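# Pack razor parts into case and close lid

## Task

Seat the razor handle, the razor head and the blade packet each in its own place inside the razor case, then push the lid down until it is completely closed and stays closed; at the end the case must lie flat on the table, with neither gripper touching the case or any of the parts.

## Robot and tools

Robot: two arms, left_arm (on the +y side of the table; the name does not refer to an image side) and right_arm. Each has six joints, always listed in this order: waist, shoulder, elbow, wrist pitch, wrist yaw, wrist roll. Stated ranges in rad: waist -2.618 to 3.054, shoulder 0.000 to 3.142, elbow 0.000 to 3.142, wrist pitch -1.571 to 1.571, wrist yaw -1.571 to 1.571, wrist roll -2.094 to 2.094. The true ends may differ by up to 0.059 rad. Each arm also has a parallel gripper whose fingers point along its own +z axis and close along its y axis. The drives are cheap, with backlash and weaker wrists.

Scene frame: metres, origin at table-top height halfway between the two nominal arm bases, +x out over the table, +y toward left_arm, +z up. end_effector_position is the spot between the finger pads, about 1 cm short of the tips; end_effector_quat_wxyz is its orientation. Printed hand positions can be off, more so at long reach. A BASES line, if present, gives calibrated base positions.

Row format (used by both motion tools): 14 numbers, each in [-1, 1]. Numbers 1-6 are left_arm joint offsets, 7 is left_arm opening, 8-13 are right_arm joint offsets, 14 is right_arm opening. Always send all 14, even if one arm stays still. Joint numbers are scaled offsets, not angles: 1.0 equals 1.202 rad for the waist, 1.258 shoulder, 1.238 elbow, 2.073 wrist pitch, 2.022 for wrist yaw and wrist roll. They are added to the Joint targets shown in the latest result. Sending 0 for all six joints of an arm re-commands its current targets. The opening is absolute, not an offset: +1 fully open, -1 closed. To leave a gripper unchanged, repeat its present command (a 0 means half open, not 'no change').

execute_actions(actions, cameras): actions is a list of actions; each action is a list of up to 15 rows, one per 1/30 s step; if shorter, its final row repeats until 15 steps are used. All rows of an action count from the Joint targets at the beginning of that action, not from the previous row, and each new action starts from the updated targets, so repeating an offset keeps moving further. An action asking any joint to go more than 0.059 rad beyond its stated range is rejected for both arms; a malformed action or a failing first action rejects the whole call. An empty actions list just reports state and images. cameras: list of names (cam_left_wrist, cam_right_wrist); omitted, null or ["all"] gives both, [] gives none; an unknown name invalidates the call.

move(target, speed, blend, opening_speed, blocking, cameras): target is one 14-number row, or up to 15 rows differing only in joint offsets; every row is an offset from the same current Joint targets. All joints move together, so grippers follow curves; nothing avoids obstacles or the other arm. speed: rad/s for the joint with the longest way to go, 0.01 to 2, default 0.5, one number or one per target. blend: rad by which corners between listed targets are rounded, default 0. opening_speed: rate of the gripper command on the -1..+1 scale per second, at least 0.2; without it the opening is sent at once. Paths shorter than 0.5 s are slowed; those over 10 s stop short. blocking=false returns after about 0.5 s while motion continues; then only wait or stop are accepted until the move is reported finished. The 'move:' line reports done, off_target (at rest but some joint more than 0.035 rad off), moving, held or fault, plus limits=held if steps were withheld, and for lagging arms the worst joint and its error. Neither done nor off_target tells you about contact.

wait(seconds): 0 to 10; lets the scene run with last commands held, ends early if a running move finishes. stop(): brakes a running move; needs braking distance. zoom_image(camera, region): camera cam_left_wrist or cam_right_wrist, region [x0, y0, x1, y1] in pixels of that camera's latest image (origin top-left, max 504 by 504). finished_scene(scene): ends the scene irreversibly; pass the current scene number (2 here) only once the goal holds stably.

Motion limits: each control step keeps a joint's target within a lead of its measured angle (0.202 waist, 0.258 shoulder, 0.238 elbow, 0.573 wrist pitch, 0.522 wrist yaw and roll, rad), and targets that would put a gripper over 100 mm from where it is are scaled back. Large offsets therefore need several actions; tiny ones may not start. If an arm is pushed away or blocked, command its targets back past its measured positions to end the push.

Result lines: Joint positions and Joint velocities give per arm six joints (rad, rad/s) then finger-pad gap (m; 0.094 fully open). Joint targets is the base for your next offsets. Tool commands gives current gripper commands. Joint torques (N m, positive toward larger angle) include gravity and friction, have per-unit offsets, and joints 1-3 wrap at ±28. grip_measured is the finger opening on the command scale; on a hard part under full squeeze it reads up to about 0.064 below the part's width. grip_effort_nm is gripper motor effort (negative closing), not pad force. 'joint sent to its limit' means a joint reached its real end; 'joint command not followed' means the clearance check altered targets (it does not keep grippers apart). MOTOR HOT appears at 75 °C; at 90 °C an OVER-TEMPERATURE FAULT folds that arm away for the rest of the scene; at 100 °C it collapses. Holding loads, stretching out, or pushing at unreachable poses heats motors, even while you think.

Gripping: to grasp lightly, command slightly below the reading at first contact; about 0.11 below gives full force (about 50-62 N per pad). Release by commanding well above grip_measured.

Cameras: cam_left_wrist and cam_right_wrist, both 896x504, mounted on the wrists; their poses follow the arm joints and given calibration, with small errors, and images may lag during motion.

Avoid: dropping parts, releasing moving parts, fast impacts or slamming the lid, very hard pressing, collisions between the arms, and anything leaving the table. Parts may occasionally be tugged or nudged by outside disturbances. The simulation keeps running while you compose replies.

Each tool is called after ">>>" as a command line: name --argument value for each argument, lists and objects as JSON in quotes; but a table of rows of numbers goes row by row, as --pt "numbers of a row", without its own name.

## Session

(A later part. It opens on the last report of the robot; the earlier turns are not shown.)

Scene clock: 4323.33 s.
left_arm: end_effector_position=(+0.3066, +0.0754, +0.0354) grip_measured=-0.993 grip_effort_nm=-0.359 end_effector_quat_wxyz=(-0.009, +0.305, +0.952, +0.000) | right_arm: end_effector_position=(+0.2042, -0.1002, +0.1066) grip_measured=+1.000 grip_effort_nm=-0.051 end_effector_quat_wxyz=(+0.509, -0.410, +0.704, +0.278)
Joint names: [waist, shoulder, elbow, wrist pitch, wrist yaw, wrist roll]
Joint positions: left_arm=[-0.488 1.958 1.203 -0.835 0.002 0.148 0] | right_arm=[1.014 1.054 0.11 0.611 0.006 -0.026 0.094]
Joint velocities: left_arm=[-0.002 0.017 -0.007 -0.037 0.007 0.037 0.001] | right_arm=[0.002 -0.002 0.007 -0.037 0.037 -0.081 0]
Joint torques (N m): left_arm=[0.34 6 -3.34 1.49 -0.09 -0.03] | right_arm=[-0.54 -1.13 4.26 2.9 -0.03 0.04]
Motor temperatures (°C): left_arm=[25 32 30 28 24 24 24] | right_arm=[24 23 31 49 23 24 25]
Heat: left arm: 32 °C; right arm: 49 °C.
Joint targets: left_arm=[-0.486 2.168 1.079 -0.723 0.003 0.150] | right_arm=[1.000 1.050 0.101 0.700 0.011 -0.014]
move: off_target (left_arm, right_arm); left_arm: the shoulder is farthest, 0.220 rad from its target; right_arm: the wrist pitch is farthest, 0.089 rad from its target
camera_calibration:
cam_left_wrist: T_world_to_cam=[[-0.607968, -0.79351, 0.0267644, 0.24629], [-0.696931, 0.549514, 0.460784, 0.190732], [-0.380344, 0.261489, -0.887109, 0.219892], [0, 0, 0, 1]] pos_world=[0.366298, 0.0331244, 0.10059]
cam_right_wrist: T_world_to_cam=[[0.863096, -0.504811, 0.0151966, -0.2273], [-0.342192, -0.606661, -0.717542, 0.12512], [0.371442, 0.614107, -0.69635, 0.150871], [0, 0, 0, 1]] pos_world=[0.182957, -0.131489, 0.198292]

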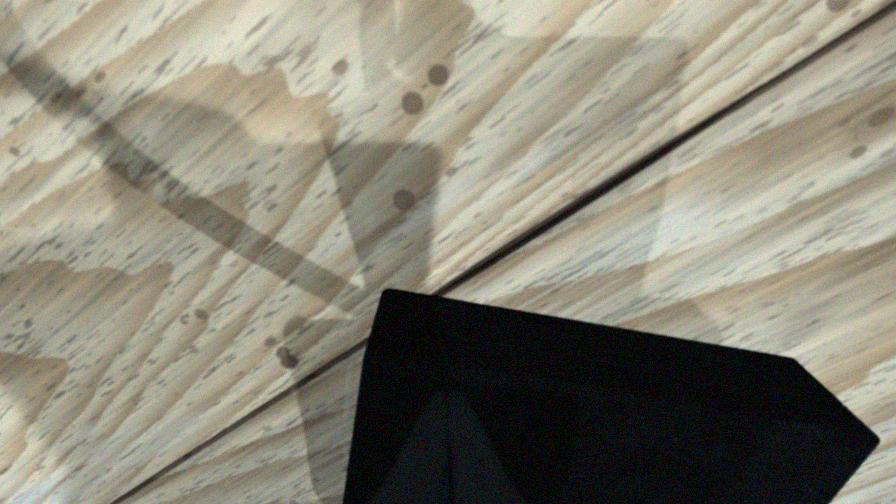

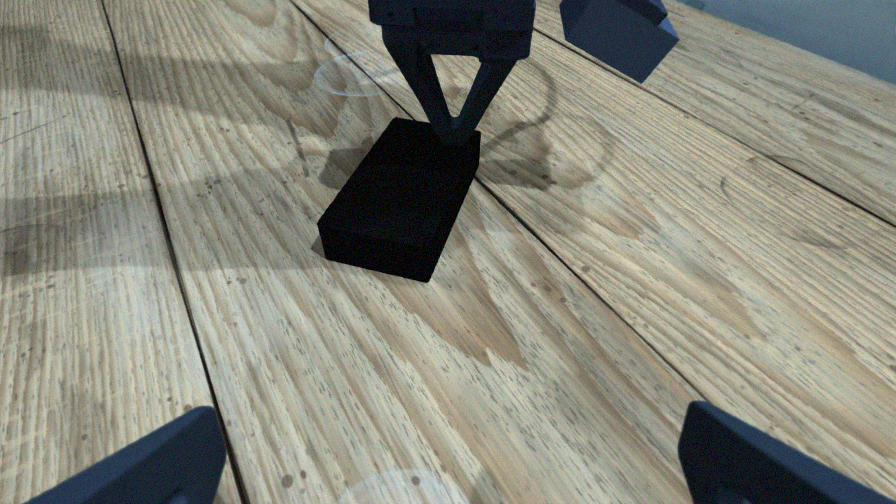

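>>> move --pt "0 -0.167 0.1 -0.05 0 0 -1 0 0 0 0 0 0 1" --pt "0 -0.25 0.167 -0.12 0 0 -1 0 0 0 0 0 0 1" --speed 0.25

>>> zoom_image --camera "cam_right_wrist" --region '[410, 100, 500, 190]'

Scene clock: 4331.77 s.
left_arm: end_effector_position=(+0.3029, +0.0776, +0.0713) grip_measured=-0.993 grip_effort_nm=-0.364 end_effector_quat_wxyz=(-0.007, +0.305, +0.952, +0.001) | right_arm: end_effector_position=(+0.2042, -0.1002, +0.1066) grip_measured=+1.000 grip_effort_nm=-0.046 end_effector_quat_wxyz=(+0.509, -0.410, +0.704, +0.278)
Joint names: [waist, shoulder, elbow, wrist pitch, wrist yaw, wrist roll]
Joint positions: left_arm=[-0.488 1.879 1.252 -0.958 0.001 0.148 0] | right_arm=[1.014 1.054 0.11 0.611 0.006 -0.026 0.094]
Joint velocities: left_arm=[-0.002 -0.007 0.012 0.051 -0.037 -0.051 -0.001] | right_arm=[-0.007 -0.007 -0.007 0.022 0.022 0.022 0]
Joint torques (N m): left_arm=[0.36 -11.73 8.84 0.07 -0.08 -0.03] | right_arm=[-0.55 -1.16 4.29 2.91 -0.01 0.05]
Motor temperatures (°C): left_arm=[25 31 29 28 24 24 24] | right_arm=[24 23 31 49 23 24 25]
Heat: left arm: 31 °C; right arm: 49 °C.
Joint targets: left_arm=[-0.486 1.853 1.285 -0.972 0.003 0.150] | right_arm=[1.000 1.050 0.101 0.700 0.011 -0.014]
move: off_target (right_arm); right_arm: the wrist pitch is farthest, 0.089 rad from its target
camera_calibration:
cam_left_wrist: T_world_to_cam=[[-0.608111, -0.793476, 0.0244248, 0.245031], [-0.699118, 0.549865, 0.457036, 0.171309], [-0.376078, 0.260853, -0.889113, 0.248662], [0, 0, 0, 1]] pos_world=[0.362288, 0.0353646, 0.136809]
cam_right_wrist: T_world_to_cam=[[0.863096, -0.504811, 0.0151966, -0.2273], [-0.342192, -0.606661, -0.717542, 0.12512], [0.371442, 0.614107, -0.69635, 0.150871], [0, 0, 0, 1]] pos_world=[0.182957, -0.131489, 0.198292]

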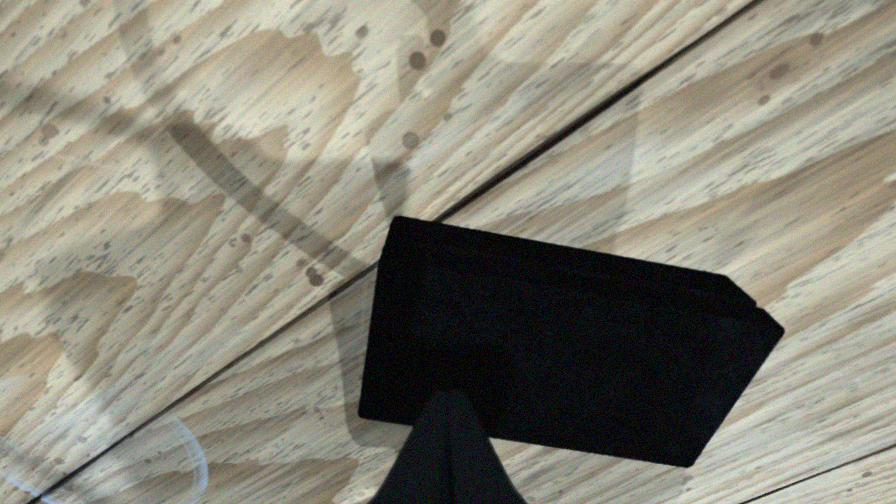

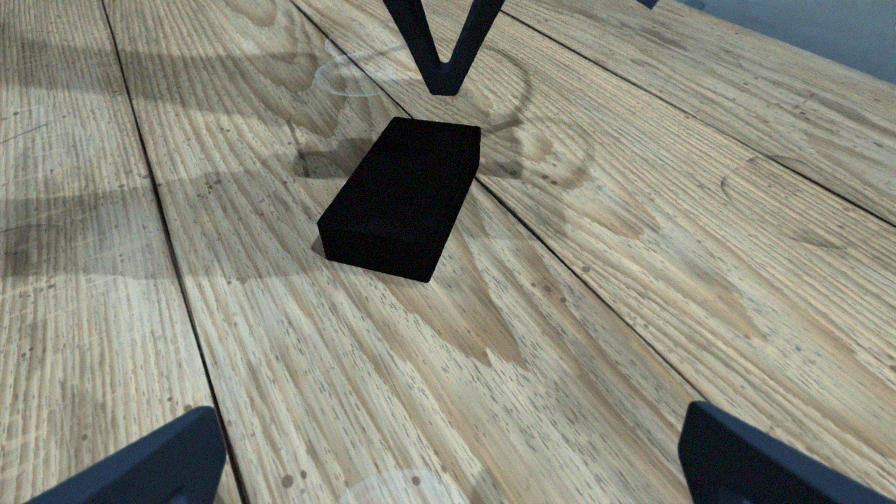

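Scaled by 5.600 from the camera's 896x504 image, which has a finer 1280x720 frame.

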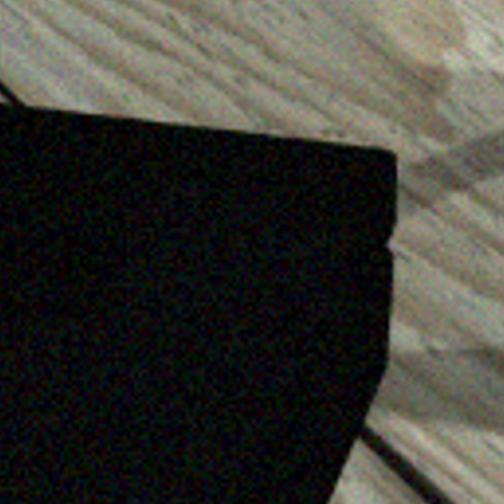

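>>> move --pt "-0.173 0 -0.043 0.011 0 0 -1 0 0 0 0 0 0 1" --pt "-0.173 0.053 -0.111 0.084 0 0 -1 0 0 0 0 0 0 1" --pt "-0.173 0.235 -0.216 0.136 0 0 -1 0 0 0 0 0 0 1" --speed '[0.4,0.15,0.12]'

>>> move --pt "0 -0.167 0.1 -0.05 0 0 -1 0 0 0 0 0 0 1" --pt "0 -0.3 0.167 -0.12 0 0 -1 0 0 0 0 0 0 1" --speed 0.25

>>> zoom_image --camera "cam_right_wrist" --region '[410, 100, 500, 190]'

Scene clock: 4383.87 s.
left_arm: end_effector_position=(+0.2585, +0.0218, +0.0356) grip_measured=-0.993 grip_effort_nm=-0.349 end_effector_quat_wxyz=(-0.009, +0.412, +0.911, +0.002) | right_arm: end_effector_position=(+0.2042, -0.1002, +0.1066) grip_measured=+1.000 grip_effort_nm=-0.042 end_effector_quat_wxyz=(+0.509, -0.410, +0.704, +0.278)
Joint names: [waist, shoulder, elbow, wrist pitch, wrist yaw, wrist roll]
Joint positions: left_arm=[-0.705 1.921 1.151 -0.82 0.001 0.159 0] | right_arm=[1.014 1.054 0.11 0.611 0.006 -0.026 0.094]
Joint velocities: left_arm=[0.012 0.012 -0.022 -0.095 0.022 -0.007 0] | right_arm=[0.007 -0.007 -0.007 -0.007 -0.066 0.022 0]
Joint torques (N m): left_arm=[0.35 7.05 -3.63 1.63 -0.09 -0.01] | right_arm=[-0.53 -1.14 4.29 2.89 -0.04 0.05]
Motor temperatures (°C): left_arm=[25 31 30 27 24 24 24] | right_arm=[24 23 31 51 23 24 25]
Heat: left arm: 31 °C; right arm: 51 °C.
Joint targets: left_arm=[-0.694 2.139 1.024 -0.696 0.003 0.150] | right_arm=[1.000 1.050 0.101 0.700 0.011 -0.014]
move: off_target (left_arm, right_arm); left_arm: the shoulder is farthest, 0.228 rad from its target; right_arm: the wrist pitch is farthest, 0.089 rad from its target
camera_calibration:
cam_left_wrist: T_world_to_cam=[[-0.771989, -0.635126, 0.025453, 0.213513], [-0.554679, 0.692681, 0.461003, 0.146704], [-0.310426, 0.341771, -0.887033, 0.19592], [0, 0, 0, 1]] pos_world=[0.307022, -0.0329709, 0.100722]
cam_right_wrist: T_world_to_cam=[[0.863096, -0.504811, 0.0151966, -0.2273], [-0.342192, -0.606661, -0.717542, 0.12512], [0.371442, 0.614107, -0.69635, 0.150871], [0, 0, 0, 1]] pos_world=[0.182957, -0.131489, 0.198292]

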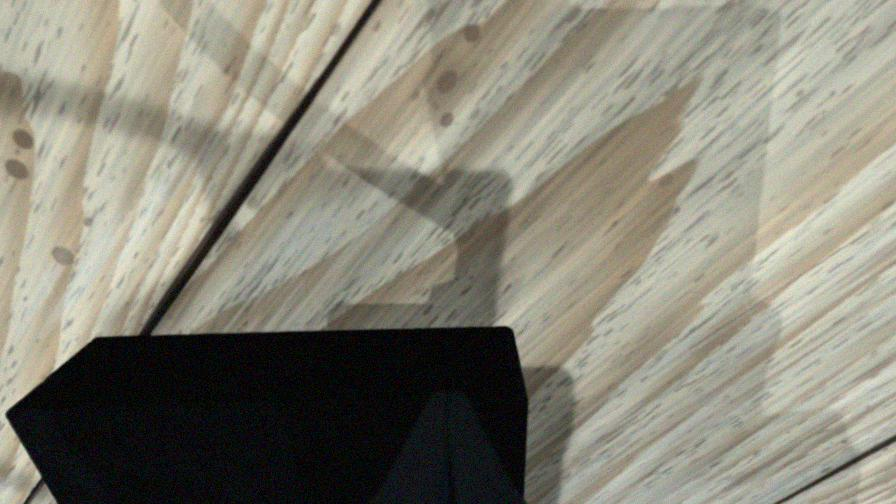

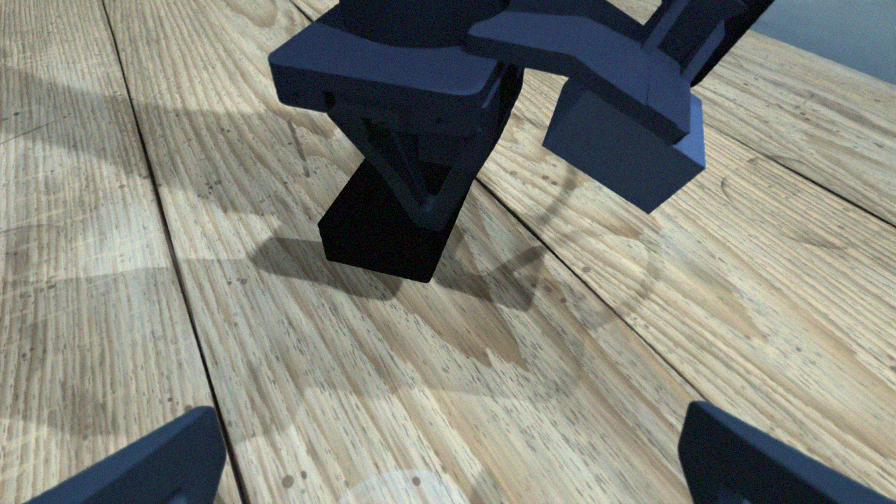

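Scene clock: 4386.10 s.
left_arm: end_effector_position=(+0.2618, +0.0197, +0.0871) grip_measured=-0.993 grip_effort_nm=-0.359 end_effector_quat_wxyz=(+0.027, +0.411, +0.911, -0.008) | right_arm: end_effector_position=(+0.2042, -0.1002, +0.1066) grip_measured=+1.000 grip_effort_nm=-0.056 end_effector_quat_wxyz=(+0.509, -0.410, +0.704, +0.278)
Joint names: [waist, shoulder, elbow, wrist pitch, wrist yaw, wrist roll]
Joint positions: left_arm=[-0.704 1.786 1.197 -0.926 0.001 0.159 0] | right_arm=[1.014 1.054 0.11 0.611 0.006 -0.026 0.094]
Joint velocities: left_arm=[-0.017 0.002 -0.002 -0.037 -0.007 0.022 -0.001] | right_arm=[-0.017 -0.007 -0.002 0.051 0.037 0.007 0]
Joint torques (N m): left_arm=[0.4 -10.73 8.96 0.14 -0.05 -0.02] | right_arm=[-0.55 -1.14 4.27 2.9 -0.02 0.04]
Motor temperatures (°C): left_arm=[25 31 30 27 24 24 24] | right_arm=[24 23 31 51 23 24 25]
Heat: left arm: 31 °C; right arm: 51 °C.
Joint targets: left_arm=[-0.694 1.761 1.230 -0.944 0.003 0.150] | right_arm=[1.000 1.050 0.101 0.700 0.011 -0.014]
move: off_target (right_arm); right_arm: the wrist pitch is farthest, 0.089 rad from its target
camera_calibration:
cam_left_wrist: T_world_to_cam=[[-0.772073, -0.635439, 0.0110229, 0.214718], [-0.580582, 0.712264, 0.394467, 0.138409], [-0.258511, 0.298158, -0.918844, 0.233397], [0, 0, 0, 1]] pos_world=[0.306472, -0.0317324, 0.157491]
cam_right_wrist: T_world_to_cam=[[0.863096, -0.504811, 0.0151966, -0.2273], [-0.342192, -0.606661, -0.717542, 0.12512], [0.371442, 0.614107, -0.69635, 0.150871], [0, 0, 0, 1]] pos_world=[0.182957, -0.131489, 0.198292]

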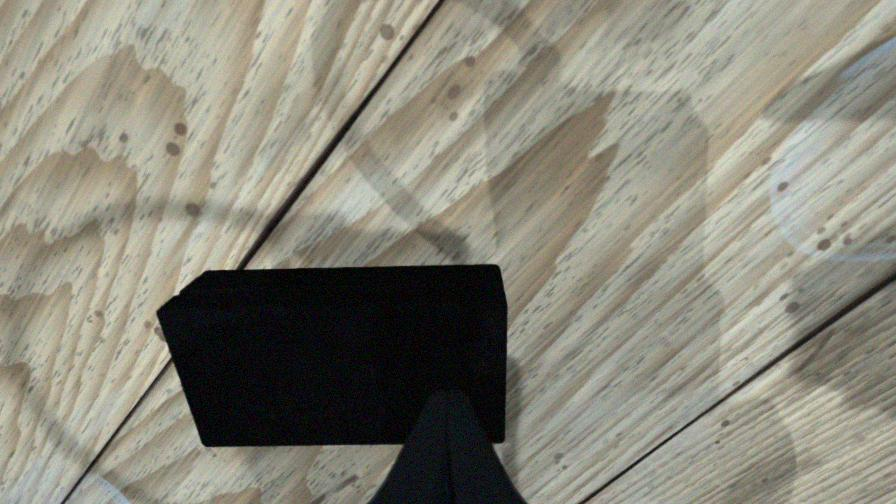

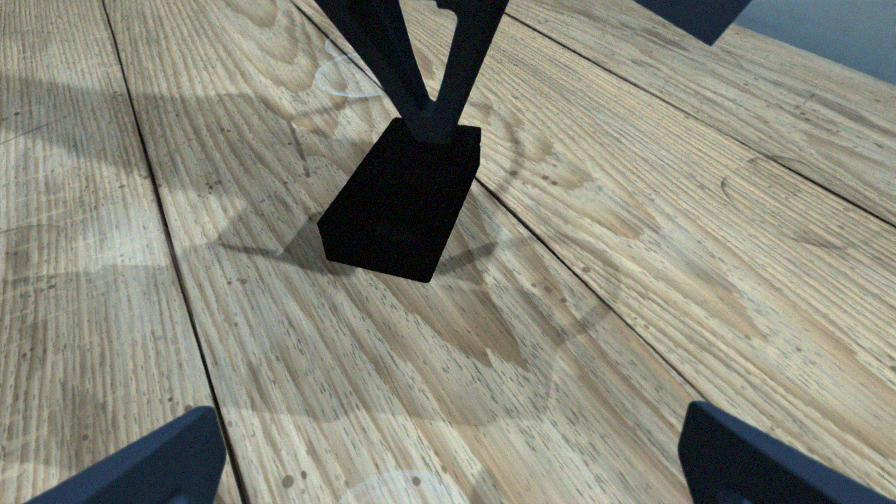

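Scaled by 5.600 from the camera's 896x504 image, which has a finer 1280x720 frame.

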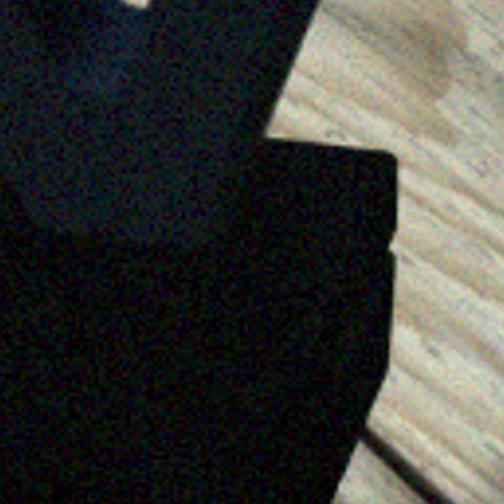

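>>> move --target '[0.084,0.479,0.477,-0.272,0,0,0,0,0,0,0,0,0,1]' --speed 0.4 --cameras '["cam_left_wrist"]'

>>> zoom_image --camera "cam_left_wrist" --region '[600, 240, 720, 400]'

>>> zoom_image --camera "cam_left_wrist" --region '[130, 240, 250, 400]'

Scene clock: 4397.33 s.
left_arm: end_effector_position=(+0.2859, +0.0446, +0.0501) grip_measured=-0.001 grip_effort_nm=0.071 end_effector_quat_wxyz=(-0.227, +0.348, +0.908, +0.050) | right_arm: end_effector_position=(+0.2042, -0.1002, +0.1066) grip_measured=+1.000 grip_effort_nm=-0.046 end_effector_quat_wxyz=(+0.509, -0.410, +0.704, +0.278)
Joint names: [waist, shoulder, elbow, wrist pitch, wrist yaw, wrist roll]
Joint positions: left_arm=[-0.6 2.349 1.786 -1.478 0.001 0.148 0.047] | right_arm=[1.014 1.054 0.11 0.611 0.006 -0.026 0.094]
Joint velocities: left_arm=[-0.012 -0.007 -0.007 -0.037 0.081 -0.007 0] | right_arm=[0.012 0.007 -0.002 -0.066 0.081 0.037 0]
Joint torques (N m): left_arm=[0.32 -11.71 8.25 -1.1 -0.05 -0.03] | right_arm=[-0.58 -1.14 4.29 2.89 -0.02 0.07]
Motor temperatures (°C): left_arm=[25 31 30 27 24 24 24] | right_arm=[24 23 31 51 23 24 25]
Heat: left arm: 31 °C; right arm: 51 °C.
Joint targets: left_arm=[-0.593 2.364 1.821 -1.508 0.003 0.150] | right_arm=[1.000 1.050 0.101 0.700 0.011 -0.014]
move: off_target (right_arm); right_arm: the wrist pitch is farthest, 0.089 rad from its target
camera_calibration:
cam_left_wrist: T_world_to_cam=[[-0.668623, -0.736645, 0.101472, 0.219953], [-0.391277, 0.464574, 0.794401, 0.0860903], [-0.632333, 0.491451, -0.598858, 0.280375], [0, 0, 0, 1]] pos_world=[0.358041, -0.0157589, 0.0771956]
Images, in order (width x height): cam_left_wrist 896x504.

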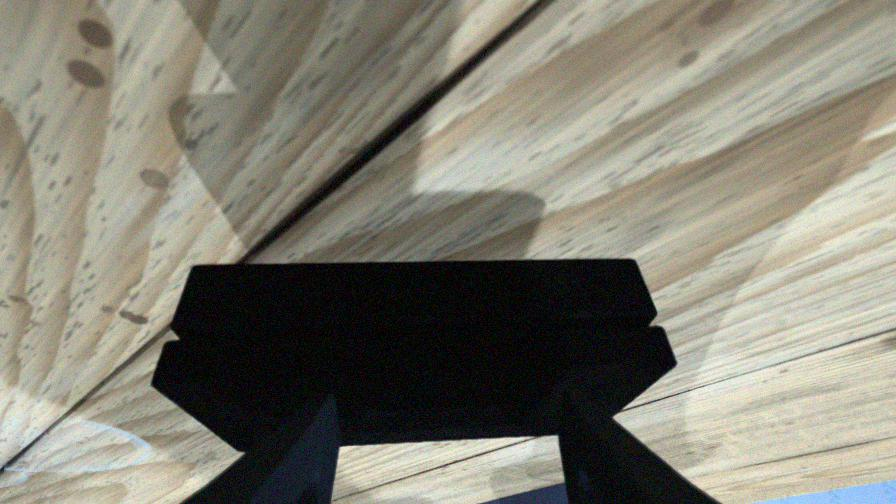

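Scaled by 3.150 from the camera's 896x504 image, which has a finer 1280x720 frame.

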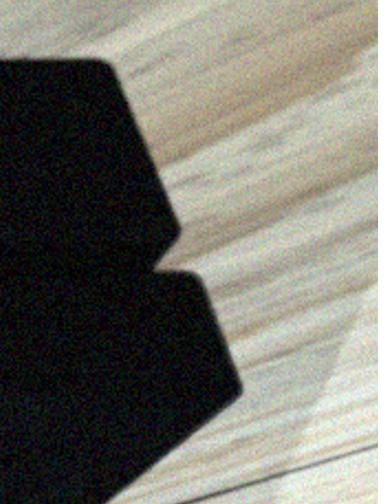

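Scaled by 3.150 from the camera's 896x504 image, which has a finer 1280x720 frame.

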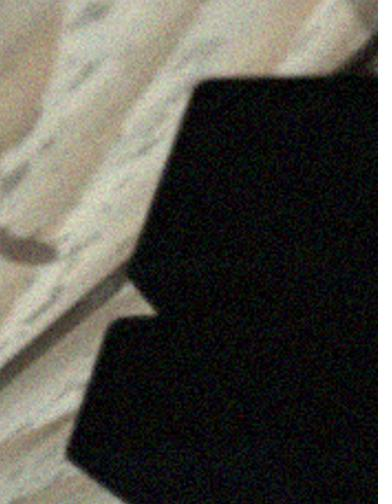

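>>> move --pt "0.01 -0.475 -0.513 0.249 0 0 0 0 -0.24 0 -0.1 0 0 1" --pt "0.01 -0.475 -0.513 0.249 0 0.796 0 0 -0.24 0 -0.1 0 0 1" --speed '[0.5,0.9]' --cameras '[]'

>>> move --target '[0,0,0,0,0,0,1,0,0,0,0,0,0,1]'

Scene clock: 4438.73 s.
left_arm: end_effector_position=(+0.2669, +0.0594, +0.0852) grip_measured=-0.001 grip_effort_nm=0.061 end_effector_quat_wxyz=(-0.012, +0.917, +0.398, -0.009) | right_arm: end_effector_position=(+0.1993, -0.1079, +0.1756) grip_measured=+1.000 grip_effort_nm=-0.056 end_effector_quat_wxyz=(+0.586, -0.375, +0.643, +0.321)
Joint names: [waist, shoulder, elbow, wrist pitch, wrist yaw, wrist roll]
Joint positions: left_arm=[-0.593 1.795 1.202 -1.007 0.001 1.745 0.047] | right_arm=[1.014 0.767 0.108 0.551 0.005 -0.026 0.094]
Joint velocities: left_arm=[-0.017 -0.032 0.017 0.051 -0.095 -0.007 0.001] | right_arm=[0.012 -0.002 -0.007 -0.007 0.007 0.051 0]
Joint torques (N m): left_arm=[0.46 -11.22 4.67 0.37 -0.1 0.11] | right_arm=[-0.5 -1.1 5.15 1.5 -0.02 0.05]
Motor temperatures (°C): left_arm=[25 32 30 27 24 24 24] | right_arm=[24 23 31 51 23 24 25]
Heat: left arm: 32 °C; right arm: 51 °C.
Joint targets: left_arm=[-0.581 1.766 1.186 -0.992 0.003 1.760] | right_arm=[1.000 0.748 0.101 0.492 0.011 -0.014]
move: off_target (right_arm); right_arm: the wrist pitch is farthest, 0.058 rad from its target
No camera images: "cameras" was empty.

Scene clock: 4439.23 s.
left_arm: end_effector_position=(+0.2669, +0.0594, +0.0852) grip_measured=+0.999 grip_effort_nm=0.071 end_effector_quat_wxyz=(-0.012, +0.918, +0.397, -0.009) | right_arm: end_effector_position=(+0.1993, -0.1079, +0.1756) grip_measured=+1.000 grip_effort_nm=-0.046 end_effector_quat_wxyz=(+0.586, -0.375, +0.643, +0.321)
Joint names: [waist, shoulder, elbow, wrist pitch, wrist yaw, wrist roll]
Joint positions: left_arm=[-0.593 1.795 1.202 -1.007 0.001 1.747 0.094] | right_arm=[1.014 0.767 0.108 0.551 0.005 -0.026 0.094]
Joint velocities: left_arm=[-0.002 -0.017 -0.017 -0.007 -0.007 0.037 0] | right_arm=[-0.007 -0.012 0.002 -0.11 -0.022 -0.007 0]
Joint torques (N m): left_arm=[0.46 -11.21 4.72 0.34 -0.07 0.11] | right_arm=[-0.53 -1.13 5.14 1.51 -0.02 0.05]
Motor temperatures (°C): left_arm=[25 32 30 27 24 24 24] | right_arm=[24 23 31 51 23 24 25]
Heat: left arm: 32 °C; right arm: 51 °C.
Joint targets: left_arm=[-0.581 1.766 1.186 -0.992 0.003 1.760] | right_arm=[1.000 0.748 0.101 0.492 0.011 -0.014]
move: off_target (right_arm); right_arm: the wrist pitch is farthest, 0.059 rad from its target
camera_calibration:
cam_left_wrist: T_world_to_cam=[[-0.704453, 0.708015, 0.0496133, 0.142716], [0.652447, 0.618476, 0.437949, -0.213456], [0.27939, 0.340885, -0.89763, 0.0732014], [0, 0, 0, 1]] pos_world=[0.219354, 0.00601962, 0.15211]
cam_right_wrist: T_world_to_cam=[[0.862025, -0.506597, 0.0165023, -0.228208], [-0.250451, -0.45402, -0.855067, 0.19062], [0.440667, 0.732956, -0.518254, 0.173214], [0, 0, 0, 1]] pos_world=[0.168132, -0.156023, 0.256528]

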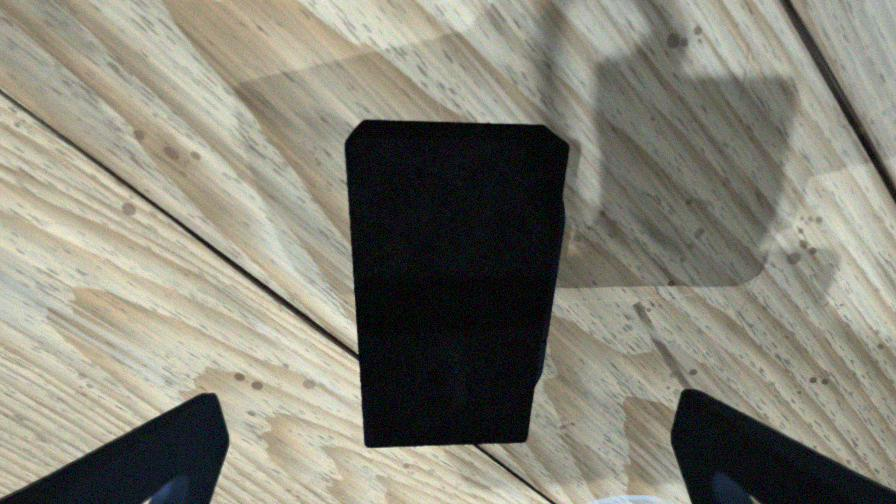

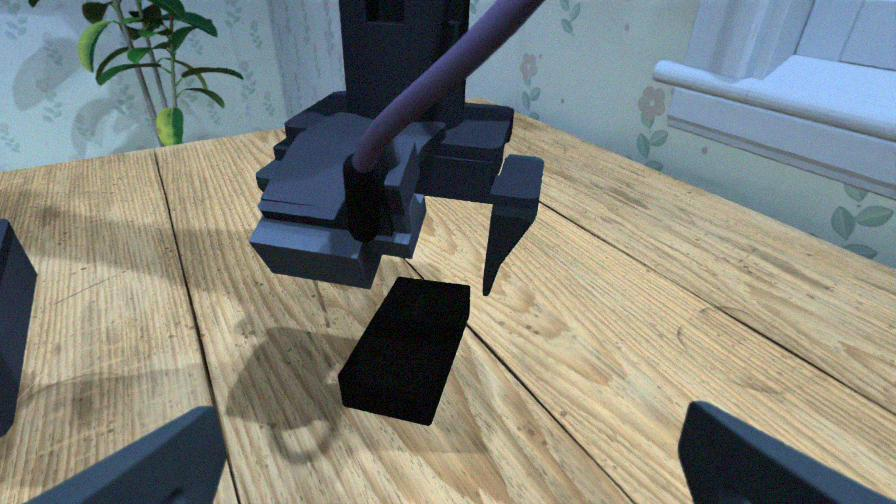

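>>> move --target '[0,0.073,-0.099,0.103,0,0,1,0,0,0,0,0,0,1]' --speed 0.15

Scene clock: 4446.73 s.
left_arm: end_effector_position=(+0.2695, +0.0577, +0.0414) grip_measured=+0.999 grip_effort_nm=0.066 end_effector_quat_wxyz=(+0.002, +0.918, +0.397, +0.001) | right_arm: end_effector_position=(+0.1993, -0.1079, +0.1756) grip_measured=+1.000 grip_effort_nm=-0.051 end_effector_quat_wxyz=(+0.586, -0.375, +0.643, +0.321)
Joint names: [waist, shoulder, elbow, wrist pitch, wrist yaw, wrist roll]
Joint positions: left_arm=[-0.593 1.849 1.079 -0.797 0.001 1.747 0.094] | right_arm=[1.014 0.767 0.108 0.551 0.005 -0.026 0.094]
Joint velocities: left_arm=[-0.022 0.002 0.002 0.066 -0.051 0.007 0.001] | right_arm=[0.002 -0.007 0.002 0.007 0.022 0.007 0]
Joint torques (N m): left_arm=[0.49 -8.23 4.48 0.4 -0.09 0.11] | right_arm=[-0.55 -1.13 5.15 1.51 -0.02 0.06]
Motor temperatures (°C): left_arm=[25 32 30 27 24 24 24] | right_arm=[24 23 30 49 23 24 25]
Heat: left arm: 32 °C; right arm: 49 °C.
Joint targets: left_arm=[-0.581 1.858 1.063 -0.779 0.003 1.760] | right_arm=[1.000 0.748 0.101 0.492 0.011 -0.014]
move: off_target (right_arm); right_arm: the wrist pitch is farthest, 0.059 rad from its target
camera_calibration:
cam_left_wrist: T_world_to_cam=[[-0.705389, 0.708625, 0.0166258, 0.149529], [0.639971, 0.626614, 0.444739, -0.19231], [0.304736, 0.324354, -0.895506, 0.0277605], [0, 0, 0, 1]] pos_world=[0.220089, 0.00553998, 0.107901]
cam_right_wrist: T_world_to_cam=[[0.862025, -0.506597, 0.0165023, -0.228208], [-0.250451, -0.45402, -0.855067, 0.19062], [0.440667, 0.732956, -0.518254, 0.173214], [0, 0, 0, 1]] pos_world=[0.168132, -0.156023, 0.256528]

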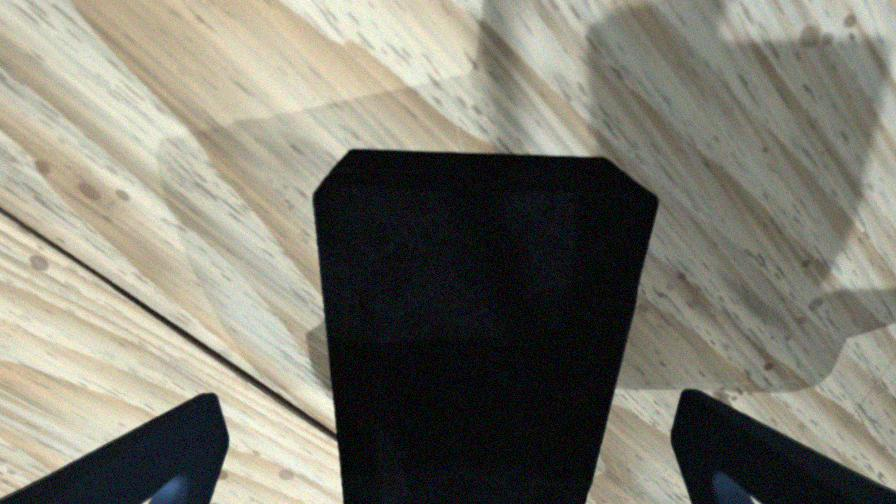

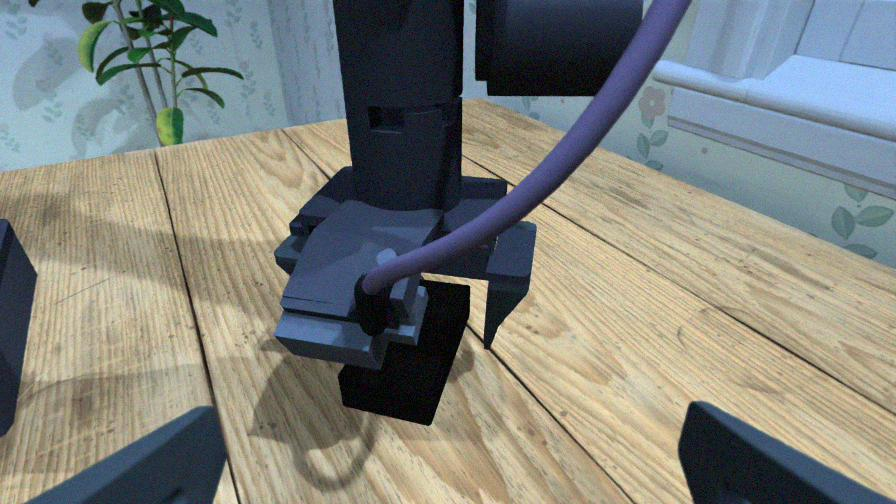

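>>> move --target '[0,0.012,-0.017,0.018,0,0,1,0,0,0,0,0,0,1]' --speed 0.1 --cameras '[]'

>>> move --target '[0,0,0,0,0,0,0.1,0,0,0,0,0,0,1]' --opening_speed 0.4

Scene clock: 4452.90 s.
left_arm: end_effector_position=(+0.2692, +0.0579, +0.0328) grip_measured=+0.999 grip_effort_nm=0.066 end_effector_quat_wxyz=(+0.003, +0.918, +0.397, +0.002) | right_arm: end_effector_position=(+0.1993, -0.1079, +0.1756) grip_measured=+1.000 grip_effort_nm=-0.056 end_effector_quat_wxyz=(+0.586, -0.375, +0.643, +0.321)
Joint names: [waist, shoulder, elbow, wrist pitch, wrist yaw, wrist roll]
Joint positions: left_arm=[-0.593 1.862 1.057 -0.758 0.001 1.747 0.094] | right_arm=[1.014 0.767 0.108 0.551 0.005 -0.026 0.094]
Joint velocities: left_arm=[0.002 -0.022 -0.017 -0.037 0.037 0.037 0] | right_arm=[-0.002 0.012 -0.007 0.066 0.022 0.022 0]
Joint torques (N m): left_arm=[0.51 -8.13 4.31 0.39 -0.08 0.12] | right_arm=[-0.57 -1.18 5.11 1.51 -0.02 0.06]
Motor temperatures (°C): left_arm=[25 32 30 27 24 24 24] | right_arm=[24 23 30 48 23 24 25]
Heat: left arm: 32 °C; right arm: 48 °C.
Joint targets: left_arm=[-0.581 1.873 1.042 -0.741 0.003 1.760] | right_arm=[1.000 0.748 0.101 0.492 0.011 -0.014]
move: off_target (right_arm); right_arm: the wrist pitch is farthest, 0.059 rad from its target
No camera images: "cameras" was empty.

Scene clock: 4455.37 s.
left_arm: end_effector_position=(+0.2692, +0.0579, +0.0328) grip_measured=+0.206 grip_effort_nm=-1.028 end_effector_quat_wxyz=(+0.003, +0.918, +0.396, +0.002) | right_arm: end_effector_position=(+0.1993, -0.1079, +0.1756) grip_measured=+1.000 grip_effort_nm=-0.046 end_effector_quat_wxyz=(+0.586, -0.375, +0.643, +0.321)
Joint names: [waist, shoulder, elbow, wrist pitch, wrist yaw, wrist roll]
Joint positions: left_arm=[-0.593 1.862 1.057 -0.758 0.001 1.75 0.057] | right_arm=[1.014 0.767 0.108 0.551 0.005 -0.026 0.094]
Joint velocities: left_arm=[-0.002 -0.002 -0.002 -0.081 -0.007 0.022 0] | right_arm=[-0.022 -0.012 0.002 0.051 -0.022 -0.037 0]
Joint torques (N m): left_arm=[0.5 -8.18 4.34 0.45 -0.09 0.11] | right_arm=[-0.55 -1.17 5.12 1.51 -0.03 0.05]
Motor temperatures (°C): left_arm=[25 31 30 27 24 24 24] | right_arm=[24 23 30 47 23 24 25]
Heat: left arm: 31 °C; right arm: 47 °C.
Joint targets: left_arm=[-0.581 1.873 1.042 -0.741 0.003 1.760] | right_arm=[1.000 0.748 0.101 0.492 0.011 -0.014]
move: off_target (right_arm); right_arm: the wrist pitch is farthest, 0.059 rad from its target
camera_calibration:
cam_left_wrist: T_world_to_cam=[[-0.703251, 0.710811, 0.0136272, 0.148706], [0.640742, 0.625389, 0.445352, -0.188562], [0.308039, 0.321925, -0.895252, 0.0193142], [0, 0, 0, 1]] pos_world=[0.219447, 0.00600505, 0.0992409]
cam_right_wrist: T_world_to_cam=[[0.862025, -0.506597, 0.0165023, -0.228208], [-0.250451, -0.45402, -0.855067, 0.19062], [0.440667, 0.732956, -0.518254, 0.173214], [0, 0, 0, 1]] pos_world=[0.168132, -0.156023, 0.256528]

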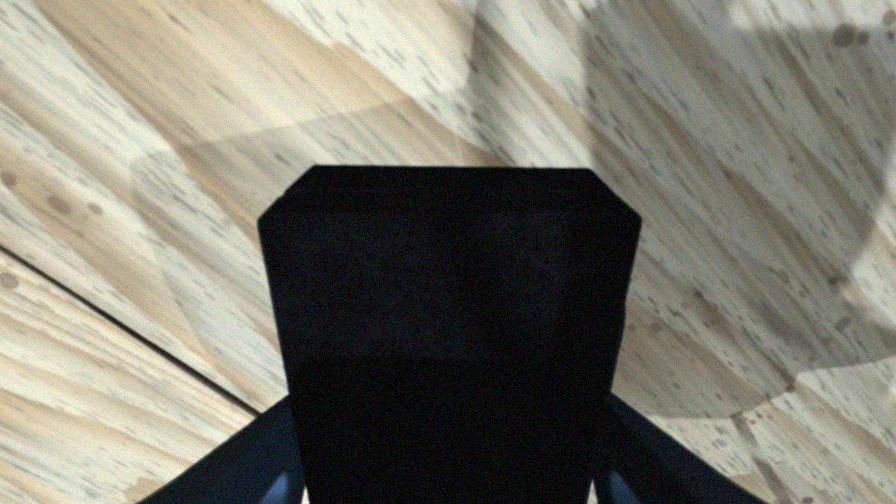

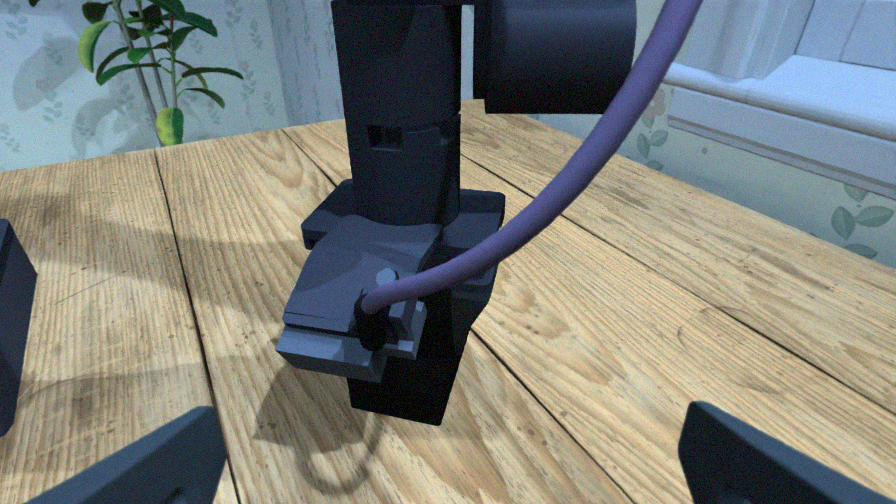

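>>> move --pt "0 -0.105 -0.1325 0.089 0 0 0.1 0 0 0 0 0 0 1" --pt "0 -0.2005 -0.261 0.18 0 0 0.1 0 0 0 0 0 0 1" --speed 0.15

Scene clock: 4480.67 s.
left_arm: end_effector_position=(+0.2634, +0.0630, +0.0376) grip_measured=+0.205 grip_effort_nm=-1.038 end_effector_quat_wxyz=(+0.116, +0.909, +0.394, +0.070) | right_arm: end_effector_position=(+0.1993, -0.1079, +0.1756) grip_measured=+1.000 grip_effort_nm=-0.051 end_effector_quat_wxyz=(+0.586, -0.375, +0.643, +0.321)
Joint names: [waist, shoulder, elbow, wrist pitch, wrist yaw, wrist roll]
Joint positions: left_arm=[-0.583 1.623 0.746 -0.422 0.013 1.754 0.057] | right_arm=[1.014 0.767 0.108 0.551 0.005 -0.026 0.094]
Joint velocities: left_arm=[0.017 0.007 -0.012 -0.037 -0.022 -0.051 -0.001] | right_arm=[-0.022 -0.017 -0.012 -0.037 -0.037 -0.051 0]
Joint torques (N m): left_arm=[0.46 -6.98 3.69 1.5 -0.07 0.1] | right_arm=[-0.54 -1.14 5.12 1.52 -0.02 0.06]
Motor temperatures (°C): left_arm=[25 31 29 27 24 24 25] | right_arm=[24 23 30 45 23 24 25]
Heat: left arm: 31 °C; right arm: 45 °C.
Joint targets: left_arm=[-0.581 1.621 0.719 -0.368 0.003 1.760] | right_arm=[1.000 0.748 0.101 0.492 0.011 -0.014]
move: off_target (left_arm, right_arm); left_arm: the wrist pitch is farthest, 0.055 rad from its target; right_arm: the wrist pitch is farthest, 0.059 rad from its target
camera_calibration:
cam_left_wrist: T_world_to_cam=[[-0.681374, 0.690059, -0.244024, 0.146219], [0.538427, 0.698396, 0.471529, -0.168791], [0.495808, 0.189899, -0.847415, -0.0191535], [0, 0, 0, 1]] pos_world=[0.200008, 0.0206201, 0.0990396]
cam_right_wrist: T_world_to_cam=[[0.862025, -0.506597, 0.0165023, -0.228208], [-0.250451, -0.45402, -0.855067, 0.19062], [0.440667, 0.732956, -0.518254, 0.173214], [0, 0, 0, 1]] pos_world=[0.168132, -0.156023, 0.256528]

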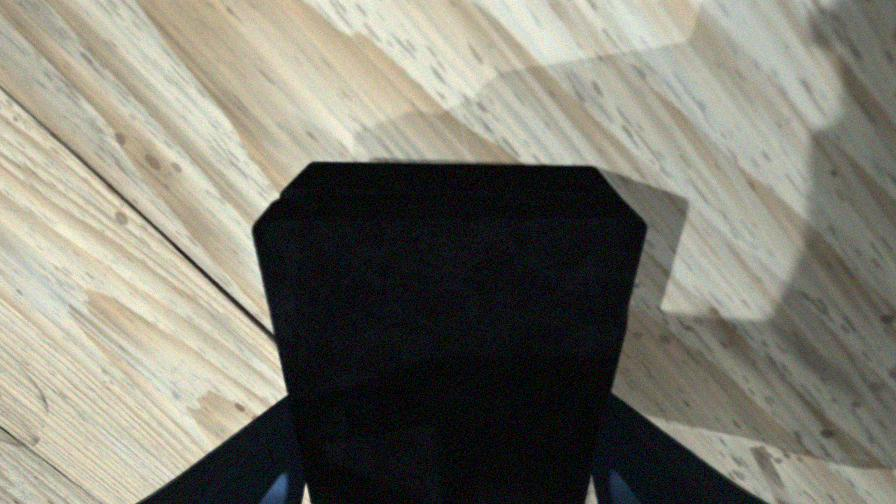

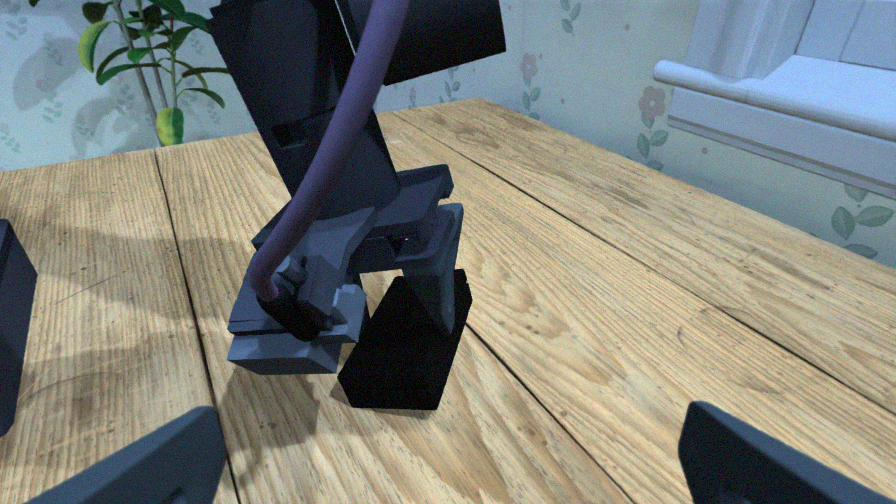

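>>> zoom_image --camera "cam_right_wrist" --region '[330, 250, 490, 420]'

>>> zoom_image --camera "cam_left_wrist" --region '[240, 150, 420, 300]'

Scaled by 2.965 from the camera's 896x504 image, which has a finer 1280x720 frame.

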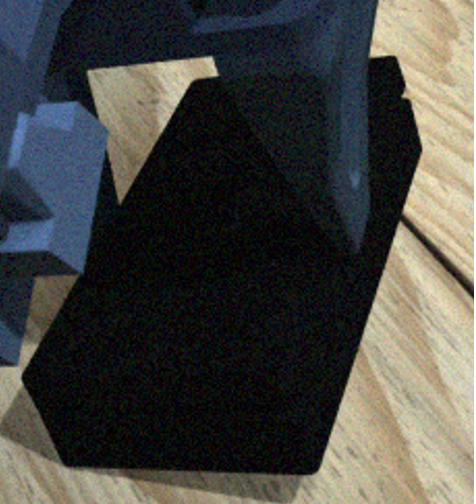

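Scaled by 2.800 from the camera's 896x504 image, which has a finer 1280x720 frame.

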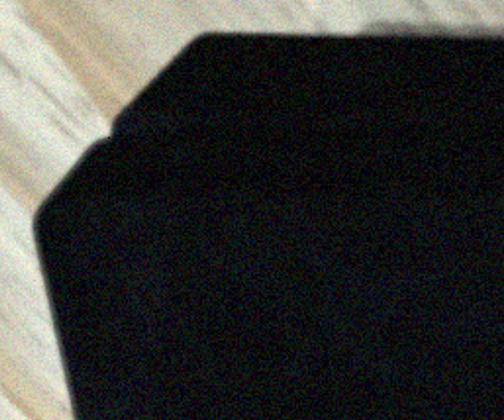

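>>> move --pt "0 0.1 0.13 -0.089 0 0 0.1 0 0 0 0 0 0 1" --pt "0 0.2005 0.261 -0.18 0 0 0.1 0 0 0 0 0 0 1" --speed 0.2 --cameras '[]'

>>> move --target '[0,0,0,0,0,0,0.5,0,0,0,0,0,0,1]' --opening_speed 0.6 --cameras '[]'

>>> move --target '[0,-0.012,0.017,-0.018,0,0,0.5,0,0,0,0,0,0,1]' --speed 0.1

>>> zoom_image --camera "cam_right_wrist" --region '[330, 250, 490, 430]'

Scene clock: 4498.17 s.
left_arm: end_effector_position=(+0.2713, +0.0563, +0.0329) grip_measured=+0.205 grip_effort_nm=-1.038 end_effector_quat_wxyz=(+0.019, +0.918, +0.397, +0.011) | right_arm: end_effector_position=(+0.1993, -0.1079, +0.1756) grip_measured=+1.000 grip_effort_nm=-0.051 end_effector_quat_wxyz=(+0.586, -0.375, +0.643, +0.321)
Joint names: [waist, shoulder, elbow, wrist pitch, wrist yaw, wrist roll]
Joint positions: left_arm=[-0.593 1.841 1.028 -0.714 0.002 1.747 0.057] | right_arm=[1.014 0.767 0.108 0.551 0.005 -0.026 0.094]
Joint velocities: left_arm=[0.002 -0.007 0.007 -0.037 0.066 0.007 0.001] | right_arm=[0.007 0.012 0.007 0.022 0.007 0.066 0]
Joint torques (N m): left_arm=[0.42 -6.23 6.64 0.04 -0.06 0.11] | right_arm=[-0.55 -1.17 5.12 1.52 0 0.04]
Motor temperatures (°C): left_arm=[25 30 29 28 24 24 25] | right_arm=[24 23 30 44 23 24 25]
Heat: left arm: 30 °C; right arm: 44 °C.
Joint targets: left_arm=[-0.581 1.873 1.042 -0.741 0.003 1.760] | right_arm=[1.000 0.748 0.101 0.492 0.011 -0.014]
move: off_target (right_arm); right_arm: the wrist pitch is farthest, 0.059 rad from its target
No camera images: "cameras" was empty.

Scene clock: 4499.10 s.
left_arm: end_effector_position=(+0.2684, +0.0585, +0.0265) grip_measured=+0.499 grip_effort_nm=0.066 end_effector_quat_wxyz=(+0.008, +0.920, +0.392, +0.005) | right_arm: end_effector_position=(+0.1993, -0.1079, +0.1756) grip_measured=+1.000 grip_effort_nm=-0.046 end_effector_quat_wxyz=(+0.586, -0.375, +0.643, +0.321)
Joint names: [waist, shoulder, elbow, wrist pitch, wrist yaw, wrist roll]
Joint positions: left_arm=[-0.593 1.864 1.03 -0.719 0.001 1.759 0.07] | right_arm=[1.014 0.767 0.108 0.551 0.005 -0.026 0.094]
Joint velocities: left_arm=[0.002 -0.012 -0.017 0.022 0.037 0.007 -0.001] | right_arm=[-0.017 -0.002 0.012 0.066 0.022 -0.037 0]
Joint torques (N m): left_arm=[0.43 -8.17 6.5 0.04 -0.06 0.11] | right_arm=[-0.61 -1.14 5.12 1.51 -0.02 0.05]
Motor temperatures (°C): left_arm=[25 30 29 28 24 24 25] | right_arm=[24 23 30 44 23 24 25]
Heat: left arm: 30 °C; right arm: 44 °C.
Joint targets: left_arm=[-0.581 1.873 1.042 -0.741 0.003 1.760] | right_arm=[1.000 0.748 0.101 0.492 0.011 -0.014]
move: off_target (right_arm); right_arm: the wrist pitch is farthest, 0.059 rad from its target
No camera images: "cameras" was empty.

Scene clock: 4500.03 s.
left_arm: end_effector_position=(+0.2623, +0.0624, +0.0265) grip_measured=+0.499 grip_effort_nm=0.066 end_effector_quat_wxyz=(-0.004, +0.920, +0.392, -0.003) | right_arm: end_effector_position=(+0.1993, -0.1079, +0.1756) grip_measured=+1.000 grip_effort_nm=-0.046 end_effector_quat_wxyz=(+0.586, -0.375, +0.643, +0.321)
Joint names: [waist, shoulder, elbow, wrist pitch, wrist yaw, wrist roll]
Joint positions: left_arm=[-0.593 1.864 1.03 -0.748 0.001 1.759 0.07] | right_arm=[1.014 0.767 0.108 0.551 0.005 -0.026 0.094]
Joint velocities: left_arm=[-0.012 -0.002 -0.007 -0.051 -0.007 -0.066 0] | right_arm=[-0.012 0.002 0.002 -0.022 -0.007 0.081 0]
Joint torques (N m): left_arm=[0.46 -9.37 8.39 -0.15 -0.1 0.09] | right_arm=[-0.51 -1.16 5.11 1.52 -0.02 0.06]
Motor temperatures (°C): left_arm=[25 30 30 28 24 24 25] | right_arm=[24 23 30 44 23 24 25]
Heat: left arm: 30 °C; right arm: 44 °C.
Joint targets: left_arm=[-0.581 1.858 1.063 -0.779 0.003 1.760] | right_arm=[1.000 0.748 0.101 0.492 0.011 -0.014]
move: off_target (right_arm); right_arm: the wrist pitch is farthest, 0.059 rad from its target
camera_calibration:
cam_left_wrist: T_world_to_cam=[[-0.696331, 0.717025, 0.0315841, 0.138083], [0.65329, 0.614983, 0.441598, -0.186716], [0.297214, 0.328132, -0.896657, 0.0168786], [0, 0, 0, 1]] pos_world=[0.213115, 0.0102799, 0.0932267]
cam_right_wrist: T_world_to_cam=[[0.862025, -0.506597, 0.0165023, -0.228208], [-0.250451, -0.45402, -0.855067, 0.19062], [0.440667, 0.732956, -0.518254, 0.173214], [0, 0, 0, 1]] pos_world=[0.168132, -0.156023, 0.256528]

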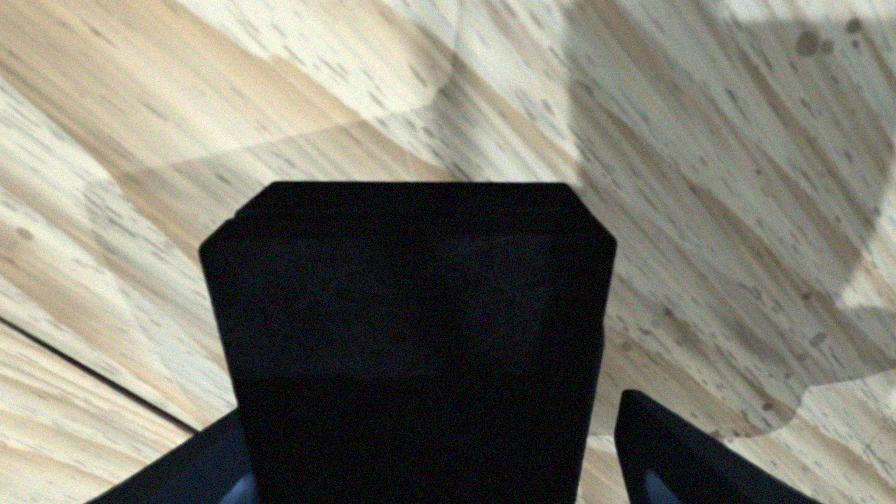

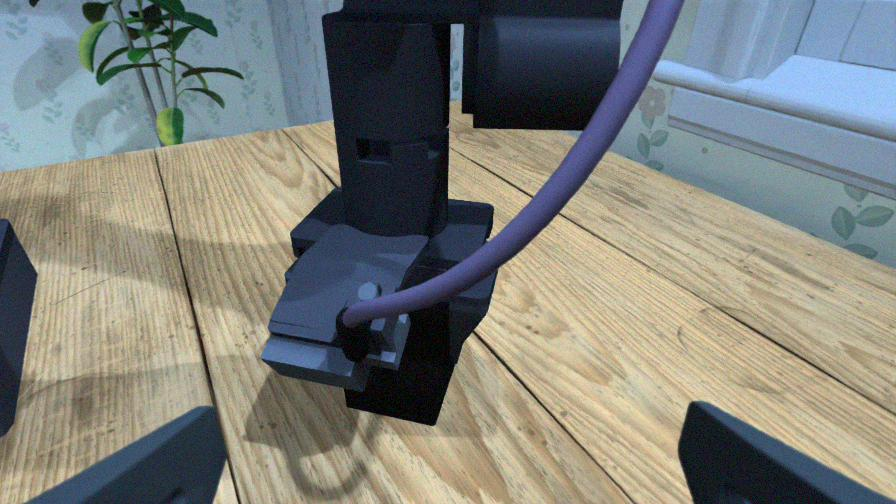

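Scaled by 2.800 from the camera's 896x504 image, which has a finer 1280x720 frame.

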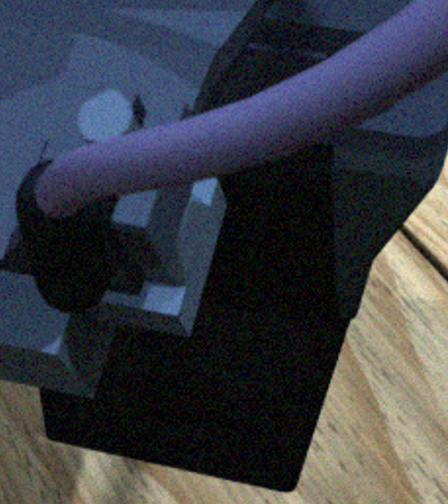

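>>> move --target '[0,-0.028,0.025,-0.028,0,0,0.5,0,0,0,0,0,0,1]' --speed 0.1 --cameras '[]'

Scene clock: 4508.03 s.
left_arm: end_effector_position=(+0.2600, +0.0639, +0.0355) grip_measured=+0.499 grip_effort_nm=0.066 end_effector_quat_wxyz=(-0.014, +0.920, +0.391, -0.010) | right_arm: end_effector_position=(+0.1993, -0.1079, +0.1756) grip_measured=+1.000 grip_effort_nm=-0.051 end_effector_quat_wxyz=(+0.586, -0.375, +0.643, +0.321)
Joint names: [waist, shoulder, elbow, wrist pitch, wrist yaw, wrist roll]
Joint positions: left_arm=[-0.593 1.855 1.059 -0.809 0.001 1.759 0.07] | right_arm=[1.014 0.767 0.108 0.551 0.005 -0.026 0.094]
Joint velocities: left_arm=[0.002 0.002 0.002 -0.037 0.007 0.037 -0.001] | right_arm=[0.022 -0.007 -0.017 -0.007 0.022 -0.066 0]
Joint torques (N m): left_arm=[0.32 -11.45 8.53 -0.11 -0.06 0.1] | right_arm=[-0.53 -1.17 5.14 1.51 -0.01 0.05]
Motor temperatures (°C): left_arm=[25 31 30 27 24 24 25] | right_arm=[24 23 30 43 23 24 25]
Heat: left arm: 31 °C; right arm: 43 °C.
Joint targets: left_arm=[-0.581 1.823 1.094 -0.837 0.003 1.760] | right_arm=[1.000 0.748 0.101 0.492 0.011 -0.014]
move: off_target (right_arm); right_arm: the wrist pitch is farthest, 0.059 rad from its target
No camera images: "cameras" was empty.


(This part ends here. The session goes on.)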